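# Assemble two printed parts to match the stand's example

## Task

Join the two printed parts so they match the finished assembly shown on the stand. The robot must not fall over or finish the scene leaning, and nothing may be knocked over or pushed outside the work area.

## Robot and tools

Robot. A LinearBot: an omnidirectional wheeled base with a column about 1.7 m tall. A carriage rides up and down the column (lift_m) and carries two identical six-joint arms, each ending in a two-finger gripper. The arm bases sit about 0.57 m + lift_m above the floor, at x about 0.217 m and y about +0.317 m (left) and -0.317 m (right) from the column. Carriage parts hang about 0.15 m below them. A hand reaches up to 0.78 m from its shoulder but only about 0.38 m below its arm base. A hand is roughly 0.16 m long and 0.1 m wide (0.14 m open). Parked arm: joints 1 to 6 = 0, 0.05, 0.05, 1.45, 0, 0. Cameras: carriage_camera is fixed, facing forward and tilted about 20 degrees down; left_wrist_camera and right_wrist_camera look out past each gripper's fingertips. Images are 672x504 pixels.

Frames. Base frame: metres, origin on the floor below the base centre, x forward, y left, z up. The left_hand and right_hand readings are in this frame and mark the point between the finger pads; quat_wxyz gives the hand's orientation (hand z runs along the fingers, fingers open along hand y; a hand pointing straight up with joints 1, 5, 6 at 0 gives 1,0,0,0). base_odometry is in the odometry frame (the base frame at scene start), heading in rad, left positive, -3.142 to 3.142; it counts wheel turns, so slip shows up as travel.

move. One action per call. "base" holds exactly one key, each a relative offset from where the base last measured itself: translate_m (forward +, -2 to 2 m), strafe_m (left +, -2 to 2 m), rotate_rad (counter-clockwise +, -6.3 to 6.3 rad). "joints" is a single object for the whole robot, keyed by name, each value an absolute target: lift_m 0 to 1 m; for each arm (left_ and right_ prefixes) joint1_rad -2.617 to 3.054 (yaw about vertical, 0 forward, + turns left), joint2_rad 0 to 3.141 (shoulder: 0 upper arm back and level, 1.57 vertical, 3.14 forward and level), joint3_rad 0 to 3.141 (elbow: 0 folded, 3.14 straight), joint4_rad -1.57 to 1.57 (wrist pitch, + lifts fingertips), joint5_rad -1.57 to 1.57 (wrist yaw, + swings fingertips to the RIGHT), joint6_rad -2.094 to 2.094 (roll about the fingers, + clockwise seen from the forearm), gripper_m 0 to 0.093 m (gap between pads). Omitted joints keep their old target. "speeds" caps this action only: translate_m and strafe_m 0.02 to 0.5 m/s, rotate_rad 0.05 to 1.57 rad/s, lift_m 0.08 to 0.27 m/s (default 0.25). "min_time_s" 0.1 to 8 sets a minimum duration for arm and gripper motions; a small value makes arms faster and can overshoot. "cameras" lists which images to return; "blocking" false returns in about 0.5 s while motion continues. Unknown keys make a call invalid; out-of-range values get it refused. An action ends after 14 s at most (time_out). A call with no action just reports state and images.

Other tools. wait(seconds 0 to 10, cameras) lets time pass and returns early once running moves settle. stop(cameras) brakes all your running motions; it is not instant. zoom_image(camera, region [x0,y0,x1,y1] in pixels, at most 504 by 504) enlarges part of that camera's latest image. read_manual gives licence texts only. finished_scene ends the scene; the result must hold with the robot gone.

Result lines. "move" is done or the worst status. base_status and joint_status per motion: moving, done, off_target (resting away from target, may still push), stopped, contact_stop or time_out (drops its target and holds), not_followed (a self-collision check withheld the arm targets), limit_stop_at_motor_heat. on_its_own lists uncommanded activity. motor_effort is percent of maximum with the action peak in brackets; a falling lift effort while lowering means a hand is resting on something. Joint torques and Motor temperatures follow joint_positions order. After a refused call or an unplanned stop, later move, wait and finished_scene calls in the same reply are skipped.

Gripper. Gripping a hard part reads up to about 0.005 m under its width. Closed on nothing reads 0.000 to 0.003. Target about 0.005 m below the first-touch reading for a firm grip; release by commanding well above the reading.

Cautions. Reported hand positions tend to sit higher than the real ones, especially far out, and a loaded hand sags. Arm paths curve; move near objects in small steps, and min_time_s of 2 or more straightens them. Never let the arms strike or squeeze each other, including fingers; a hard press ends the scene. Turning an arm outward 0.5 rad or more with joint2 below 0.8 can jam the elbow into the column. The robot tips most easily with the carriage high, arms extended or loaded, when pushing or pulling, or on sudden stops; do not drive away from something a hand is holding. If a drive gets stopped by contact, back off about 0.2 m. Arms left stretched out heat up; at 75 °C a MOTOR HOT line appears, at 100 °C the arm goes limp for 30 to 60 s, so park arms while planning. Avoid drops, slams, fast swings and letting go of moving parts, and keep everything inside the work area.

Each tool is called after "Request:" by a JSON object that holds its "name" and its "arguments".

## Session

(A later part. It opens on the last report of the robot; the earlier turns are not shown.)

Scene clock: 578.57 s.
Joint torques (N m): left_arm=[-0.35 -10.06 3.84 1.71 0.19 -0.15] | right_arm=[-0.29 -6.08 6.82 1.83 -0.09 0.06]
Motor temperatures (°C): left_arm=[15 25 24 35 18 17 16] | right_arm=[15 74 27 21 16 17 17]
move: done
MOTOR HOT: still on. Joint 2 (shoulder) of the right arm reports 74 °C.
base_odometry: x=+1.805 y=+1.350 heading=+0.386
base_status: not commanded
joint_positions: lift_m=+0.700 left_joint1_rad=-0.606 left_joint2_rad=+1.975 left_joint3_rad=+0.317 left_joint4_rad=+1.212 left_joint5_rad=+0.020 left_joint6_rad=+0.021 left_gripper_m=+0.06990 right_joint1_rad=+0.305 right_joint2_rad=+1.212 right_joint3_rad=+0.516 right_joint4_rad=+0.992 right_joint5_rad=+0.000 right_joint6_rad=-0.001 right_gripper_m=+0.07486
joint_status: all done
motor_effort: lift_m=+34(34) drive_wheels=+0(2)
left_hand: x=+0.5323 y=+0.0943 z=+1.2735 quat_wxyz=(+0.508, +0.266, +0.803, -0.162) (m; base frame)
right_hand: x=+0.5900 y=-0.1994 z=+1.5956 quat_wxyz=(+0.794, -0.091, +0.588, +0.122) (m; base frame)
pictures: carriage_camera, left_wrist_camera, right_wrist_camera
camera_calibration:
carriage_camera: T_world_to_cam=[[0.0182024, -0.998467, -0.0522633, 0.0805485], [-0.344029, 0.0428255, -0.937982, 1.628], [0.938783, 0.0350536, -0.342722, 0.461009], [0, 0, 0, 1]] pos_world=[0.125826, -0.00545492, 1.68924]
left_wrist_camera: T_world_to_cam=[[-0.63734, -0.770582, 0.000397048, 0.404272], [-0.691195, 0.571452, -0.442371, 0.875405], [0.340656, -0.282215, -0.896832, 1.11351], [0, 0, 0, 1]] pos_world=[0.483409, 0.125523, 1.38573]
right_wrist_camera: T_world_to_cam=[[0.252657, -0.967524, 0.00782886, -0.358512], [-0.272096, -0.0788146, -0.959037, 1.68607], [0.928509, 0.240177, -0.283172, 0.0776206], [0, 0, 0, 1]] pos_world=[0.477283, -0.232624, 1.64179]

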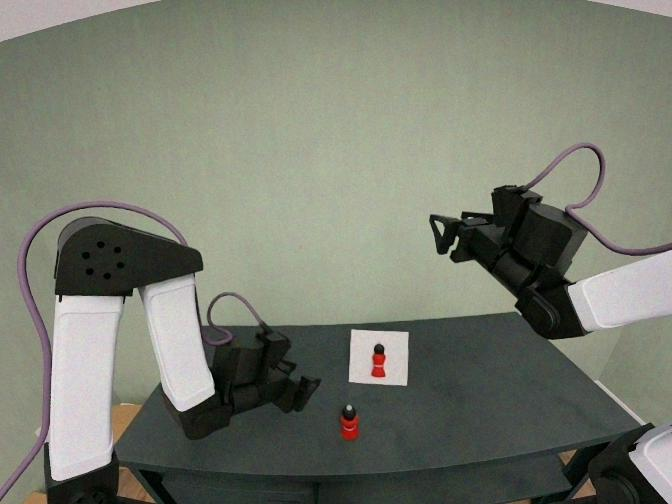

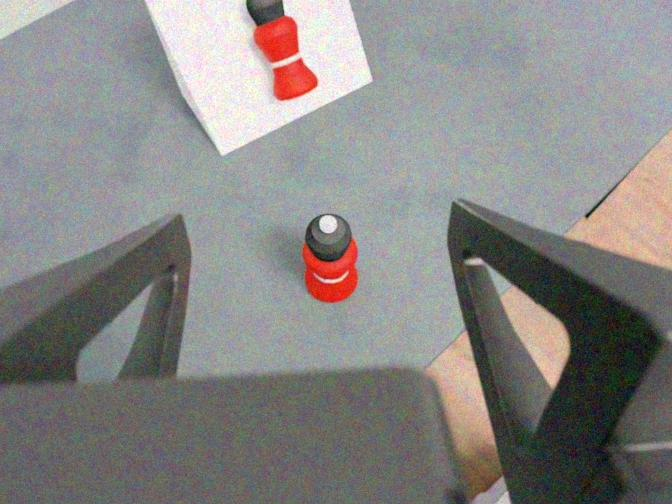

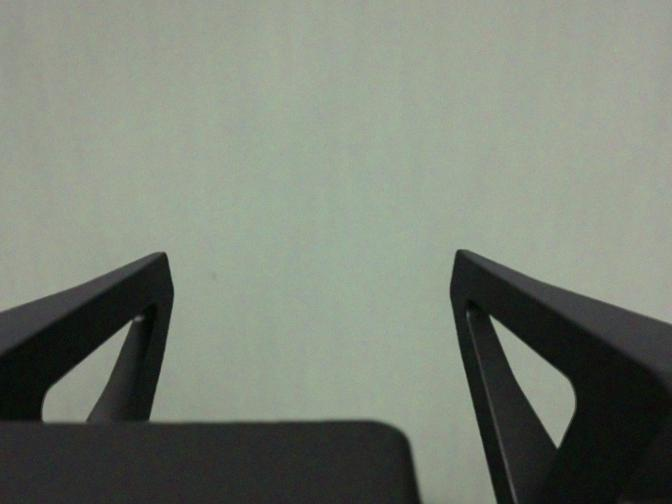

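Request:
{"name": "move", "arguments": {"joints": {"right_joint1_rad": 0.635, "right_joint2_rad": 2.652, "right_joint3_rad": 1.72, "right_joint4_rad": -0.22, "right_gripper_m": 0.0}, "min_time_s": 2}}

Request:
{"name": "move", "arguments": {"joints": {"lift_m": 0.63}, "speeds": {"lift_m": 0.1}, "cameras": ["all"]}}

Request:
{"name": "zoom_image", "arguments": {"camera": "left_wrist_camera", "region": [250, 120, 430, 300]}}

Scene clock: 608.73 s.
Joint torques (N m): left_arm=[-0.36 -10.11 3.81 1.72 0.19 -0.15] | right_arm=[0.38 -15.75 8.92 0.96 -0.1 0.07]
Motor temperatures (°C): left_arm=[15 28 24 33 18 17 16] | right_arm=[15 60 27 25 16 17 16]
move: done
MOTOR HOT: cleared for the motors of the right arm.
base_odometry: x=+1.805 y=+1.350 heading=+0.386
base_status: not commanded
joint_positions: lift_m=+0.700 left_joint1_rad=-0.606 left_joint2_rad=+1.975 left_joint3_rad=+0.317 left_joint4_rad=+1.209 left_joint5_rad=+0.020 left_joint6_rad=+0.021 left_gripper_m=+0.06990 right_joint1_rad=+0.632 right_joint2_rad=+2.641 right_joint3_rad=+1.694 right_joint4_rad=-0.208 right_joint5_rad=+0.000 right_joint6_rad=-0.001 right_gripper_m=+0.00043
joint_status: all done
motor_effort: lift_m=+34(34) drive_wheels=+0(0)
left_hand: x=+0.5321 y=+0.0944 z=+1.2730 quat_wxyz=(+0.507, +0.266, +0.804, -0.161) (m; base frame)
right_hand: x=+0.6559 y=+0.0042 z=+1.1233 quat_wxyz=(+0.196, -0.304, +0.930, +0.064) (m; base frame)
pictures: none

Scene clock: 609.83 s.
Joint torques (N m): left_arm=[-0.36 -9.28 3.85 1.79 0.19 -0.15] | right_arm=[0.38 -16.4 8.36 1.02 -0.1 0.06]
Motor temperatures (°C): left_arm=[15 28 24 33 18 17 16] | right_arm=[15 60 27 25 16 17 16]
move: done
base_odometry: x=+1.805 y=+1.350 heading=+0.386
base_status: not commanded
joint_positions: lift_m=+0.630 left_joint1_rad=-0.606 left_joint2_rad=+1.966 left_joint3_rad=+0.317 left_joint4_rad=+1.201 left_joint5_rad=+0.020 left_joint6_rad=+0.021 left_gripper_m=+0.06990 right_joint1_rad=+0.632 right_joint2_rad=+2.647 right_joint3_rad=+1.702 right_joint4_rad=-0.217 right_joint5_rad=+0.000 right_joint6_rad=-0.001 right_gripper_m=+0.00043
joint_status: all done
motor_effort: lift_m=+31(33) drive_wheels=+0(0)
left_hand: x=+0.5322 y=+0.0943 z=+1.2047 quat_wxyz=(+0.507, +0.266, +0.804, -0.161) (m; base frame)
right_hand: x=+0.6554 y=+0.0038 z=+1.0517 quat_wxyz=(+0.193, -0.305, +0.931, +0.063) (m; base frame)
pictures: carriage_camera, left_wrist_camera, right_wrist_camera
camera_calibration:
carriage_camera: T_world_to_cam=[[0.0182024, -0.998467, -0.0522633, 0.0769005], [-0.344029, 0.0428255, -0.937982, 1.56253], [0.938783, 0.0350536, -0.342722, 0.437087], [0, 0, 0, 1]] pos_world=[0.125826, -0.00545492, 1.61944]
left_wrist_camera: T_world_to_cam=[[-0.637317, -0.770602, 0.000505862, 0.40421], [-0.691762, 0.571824, -0.441001, 0.843509], [0.339547, -0.281408, -0.897506, 1.05319], [0, 0, 0, 1]] pos_world=[0.48351, 0.125522, 1.31703]
right_wrist_camera: T_world_to_cam=[[0.591419, -0.8048, 0.050203, -0.441409], [-0.798774, -0.576193, 0.173091, 0.354643], [-0.110377, -0.14247, -0.983625, 1.23306], [0, 0, 0, 1]] pos_world=[0.680439, 0.0247707, 1.17364]

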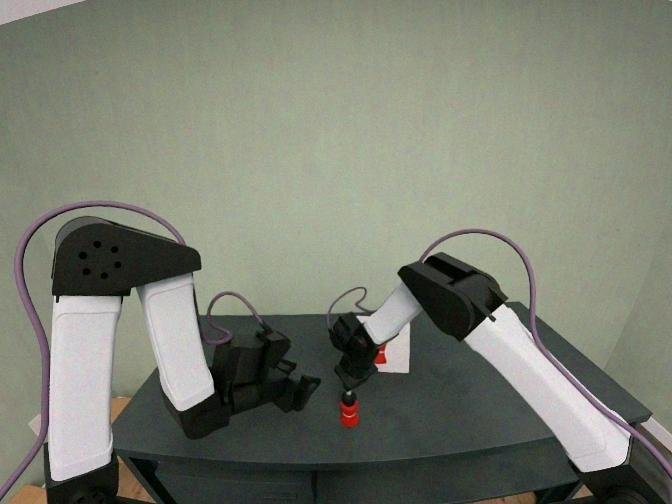

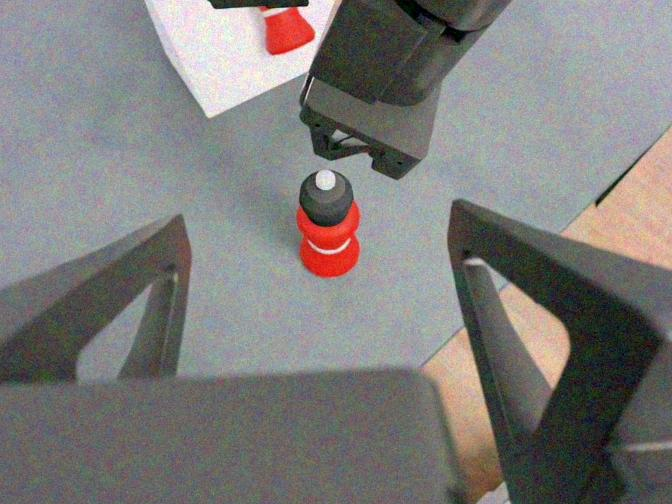

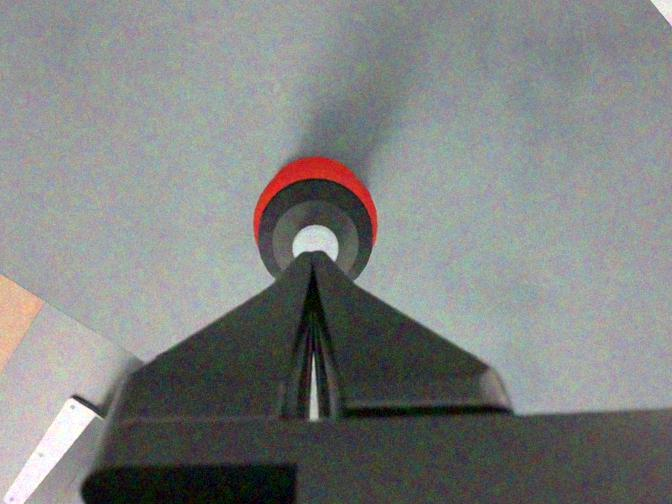

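Scaled by 2.800 from the camera's 672x504 image, which has a finer 960x720 frame.

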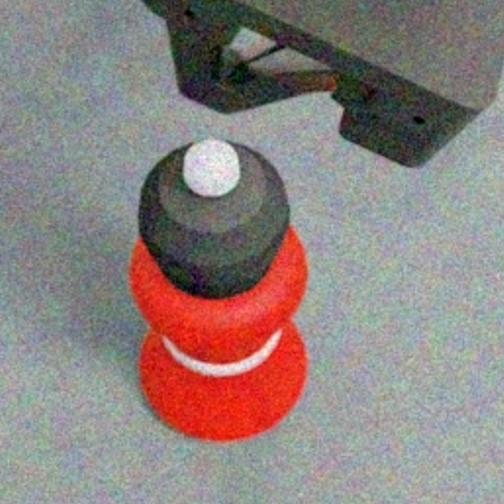

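Request:
{"name": "move", "arguments": {"joints": {"lift_m": 0.6}, "speeds": {"lift_m": 0.08}}}

Request:
{"name": "move", "arguments": {"joints": {"lift_m": 0.585}, "speeds": {"lift_m": 0.08}, "cameras": ["left_wrist_camera"]}}

Request:
{"name": "zoom_image", "arguments": {"camera": "left_wrist_camera", "region": [250, 100, 430, 280]}}

Scene clock: 616.20 s.
Joint torques (N m): left_arm=[-0.35 -9.13 3.89 1.81 0.19 -0.15] | right_arm=[0.38 -16.34 7.64 0.98 -0.09 0.07]
Motor temperatures (°C): left_arm=[15 28 24 34 18 17 16] | right_arm=[15 63 28 24 16 17 16]
move: done
base_odometry: x=+1.805 y=+1.350 heading=+0.386
base_status: not commanded
joint_positions: lift_m=+0.600 left_joint1_rad=-0.606 left_joint2_rad=+1.964 left_joint3_rad=+0.317 left_joint4_rad=+1.199 left_joint5_rad=+0.020 left_joint6_rad=+0.021 left_gripper_m=+0.06990 right_joint1_rad=+0.632 right_joint2_rad=+2.645 right_joint3_rad=+1.710 right_joint4_rad=-0.209 right_joint5_rad=+0.000 right_joint6_rad=-0.001 right_gripper_m=+0.00043
joint_status: all done
motor_effort: lift_m=+29(32) drive_wheels=+0(0)
left_hand: x=+0.5322 y=+0.0943 z=+1.1751 quat_wxyz=(+0.507, +0.266, +0.804, -0.161) (m; base frame)
right_hand: x=+0.6597 y=+0.0070 z=+1.0259 quat_wxyz=(+0.201, -0.304, +0.929, +0.066) (m; base frame)
pictures: none

Scene clock: 616.77 s.
Joint torques (N m): left_arm=[-0.35 -9.06 3.88 1.82 0.19 -0.15] | right_arm=[0.4 -15.32 6.32 0.73 -0.1 0.06]
Motor temperatures (°C): left_arm=[15 28 24 34 18 17 16] | right_arm=[15 63 28 24 16 17 16]
move: done
base_odometry: x=+1.805 y=+1.350 heading=+0.386
base_status: not commanded
joint_positions: lift_m=+0.585 left_joint1_rad=-0.606 left_joint2_rad=+1.964 left_joint3_rad=+0.317 left_joint4_rad=+1.199 left_joint5_rad=+0.020 left_joint6_rad=+0.021 left_gripper_m=+0.06990 right_joint1_rad=+0.632 right_joint2_rad=+2.634 right_joint3_rad=+1.727 right_joint4_rad=-0.170 right_joint5_rad=+0.000 right_joint6_rad=-0.001 right_gripper_m=+0.00043
joint_status: all done
motor_effort: lift_m=+29(29) drive_wheels=+0(0)
left_hand: x=+0.5322 y=+0.0943 z=+1.1603 quat_wxyz=(+0.507, +0.266, +0.804, -0.162) (m; base frame)
right_hand: x=+0.6743 y=+0.0177 z=+1.0268 quat_wxyz=(+0.232, -0.302, +0.922, +0.076) (m; base frame)
pictures: left_wrist_camera
camera_calibration:
left_wrist_camera: T_world_to_cam=[[-0.637361, -0.770565, 0.000507436, 0.404248], [-0.691614, 0.571767, -0.441307, 0.824253], [0.339766, -0.281623, -0.897356, 1.01307], [0, 0, 0, 1]] pos_world=[0.48351, 0.125522, 1.27263]

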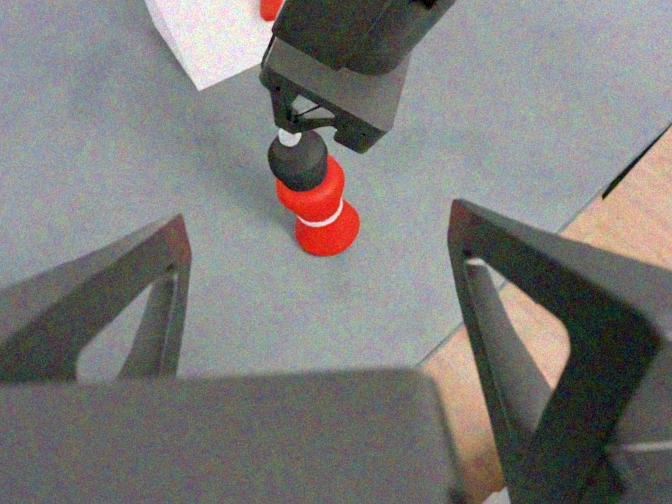

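Scaled by 2.800 from the camera's 672x504 image, which has a finer 960x720 frame.

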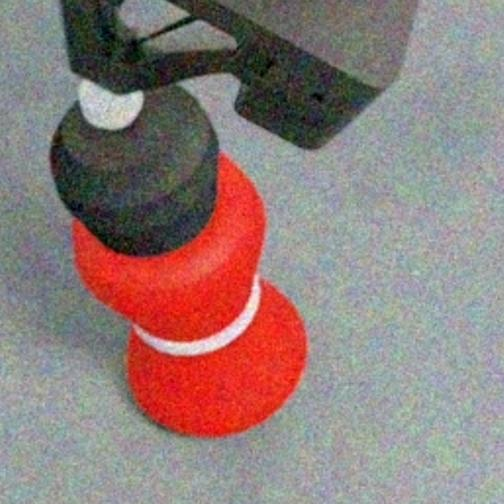

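Request:
{"name": "move", "arguments": {"joints": {"lift_m": 0.605}, "speeds": {"lift_m": 0.08}, "cameras": ["left_wrist_camera"]}}

Request:
{"name": "zoom_image", "arguments": {"camera": "left_wrist_camera", "region": [250, 100, 430, 280]}}

Scene clock: 622.43 s.
Joint torques (N m): left_arm=[-0.34 -9.01 3.89 1.81 0.19 -0.15] | right_arm=[0.39 -15.95 6.19 1.02 -0.1 0.07]
Motor temperatures (°C): left_arm=[15 28 24 34 18 17 16] | right_arm=[15 63 28 23 16 17 16]
move: done
base_odometry: x=+1.805 y=+1.350 heading=+0.386
base_status: not commanded
joint_positions: lift_m=+0.605 left_joint1_rad=-0.606 left_joint2_rad=+1.963 left_joint3_rad=+0.317 left_joint4_rad=+1.200 left_joint5_rad=+0.020 left_joint6_rad=+0.021 left_gripper_m=+0.06990 right_joint1_rad=+0.632 right_joint2_rad=+2.641 right_joint3_rad=+1.727 right_joint4_rad=-0.211 right_joint5_rad=+0.000 right_joint6_rad=-0.001 right_gripper_m=+0.00043
joint_status: all done
motor_effort: lift_m=+34(41) drive_wheels=+0(0)
left_hand: x=+0.5323 y=+0.0942 z=+1.1801 quat_wxyz=(+0.508, +0.266, +0.803, -0.162) (m; base frame)
right_hand: x=+0.6656 y=+0.0113 z=+1.0378 quat_wxyz=(+0.210, -0.303, +0.927, +0.069) (m; base frame)
pictures: left_wrist_camera
camera_calibration:
left_wrist_camera: T_world_to_cam=[[-0.63734, -0.770582, 0.000397048, 0.404372], [-0.691195, 0.571452, -0.442371, 0.834201], [0.340656, -0.282215, -0.896832, 1.0298], [0, 0, 0, 1]] pos_world=[0.483509, 0.125523, 1.29243]

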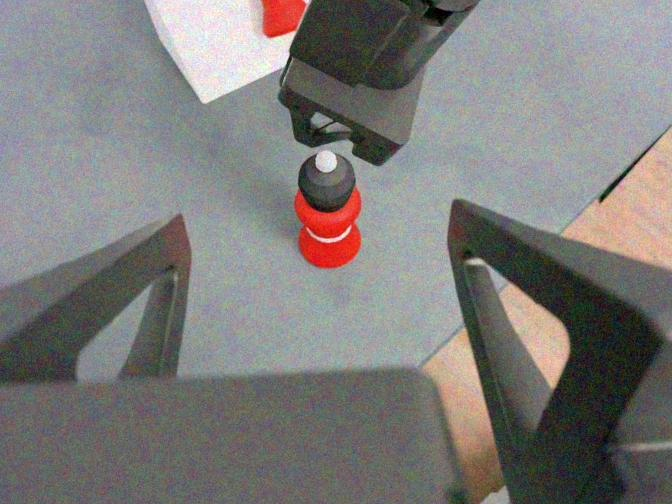

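Scaled by 2.800 from the camera's 672x504 image, which has a finer 960x720 frame.

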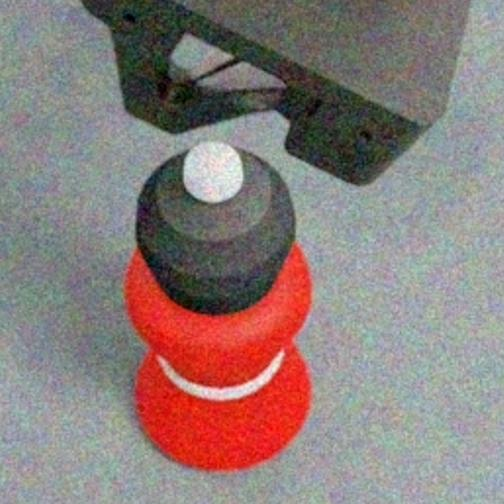

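Request:
{"name": "move", "arguments": {"joints": {"lift_m": 0.72}, "speeds": {"lift_m": 0.15}, "cameras": ["carriage_camera", "left_wrist_camera"]}}

Request:
{"name": "zoom_image", "arguments": {"camera": "left_wrist_camera", "region": [270, 180, 390, 320]}}

Scene clock: 628.37 s.
Joint torques (N m): left_arm=[-0.36 -8.85 3.92 1.78 0.21 -0.16] | right_arm=[0.39 -16.94 6.08 1.04 -0.09 0.06]
Motor temperatures (°C): left_arm=[15 28 24 35 18 17 16] | right_arm=[15 63 27 23 16 17 16]
move: done
base_odometry: x=+1.805 y=+1.350 heading=+0.386
base_status: not commanded
joint_positions: lift_m=+0.720 left_joint1_rad=-0.606 left_joint2_rad=+1.962 left_joint3_rad=+0.317 left_joint4_rad=+1.203 left_joint5_rad=+0.020 left_joint6_rad=+0.021 left_gripper_m=+0.06990 right_joint1_rad=+0.632 right_joint2_rad=+2.650 right_joint3_rad=+1.727 right_joint4_rad=-0.215 right_joint5_rad=+0.000 right_joint6_rad=-0.001 right_gripper_m=+0.00043
joint_status: all done
motor_effort: lift_m=+35(44) drive_wheels=+0(0)
left_hand: x=+0.5327 y=+0.0940 z=+1.2961 quat_wxyz=(+0.509, +0.266, +0.802, -0.162) (m; base frame)
right_hand: x=+0.6629 y=+0.0093 z=+1.1473 quat_wxyz=(+0.204, -0.304, +0.928, +0.066) (m; base frame)
pictures: carriage_camera, left_wrist_camera
camera_calibration:
carriage_camera: T_world_to_cam=[[0.0182024, -0.998467, -0.0522633, 0.0815885], [-0.344029, 0.0428255, -0.937982, 1.64667], [0.938783, 0.0350536, -0.342722, 0.467829], [0, 0, 0, 1]] pos_world=[0.125826, -0.00545492, 1.70914]
left_wrist_camera: T_world_to_cam=[[-0.637395, -0.770537, 0.0000905853, 0.404779], [-0.689757, 0.570522, -0.445802, 0.889632], [0.343455, -0.284215, -0.895131, 1.13007], [0, 0, 0, 1]] pos_world=[0.483507, 0.125524, 1.40812]

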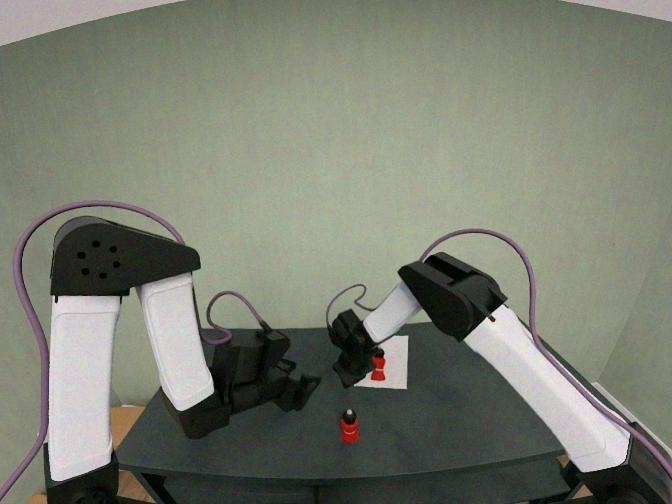

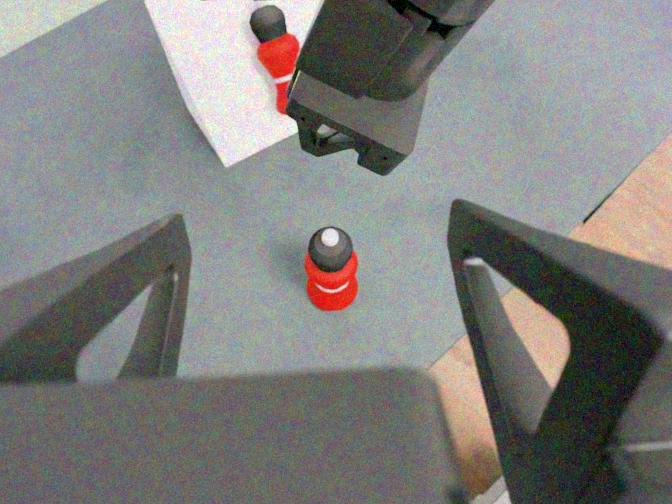

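Scaled by 3.600 from the camera's 672x504 image, which has a finer 960x720 frame.

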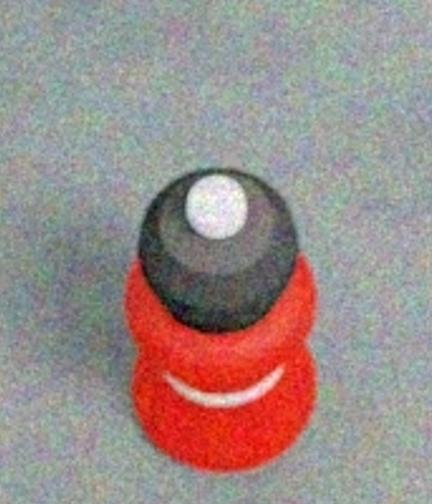

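Good; assembled, upright, and the hands are clear.

Request:
{"name": "finished_scene", "arguments": {}}

The scene is finished: the task was done.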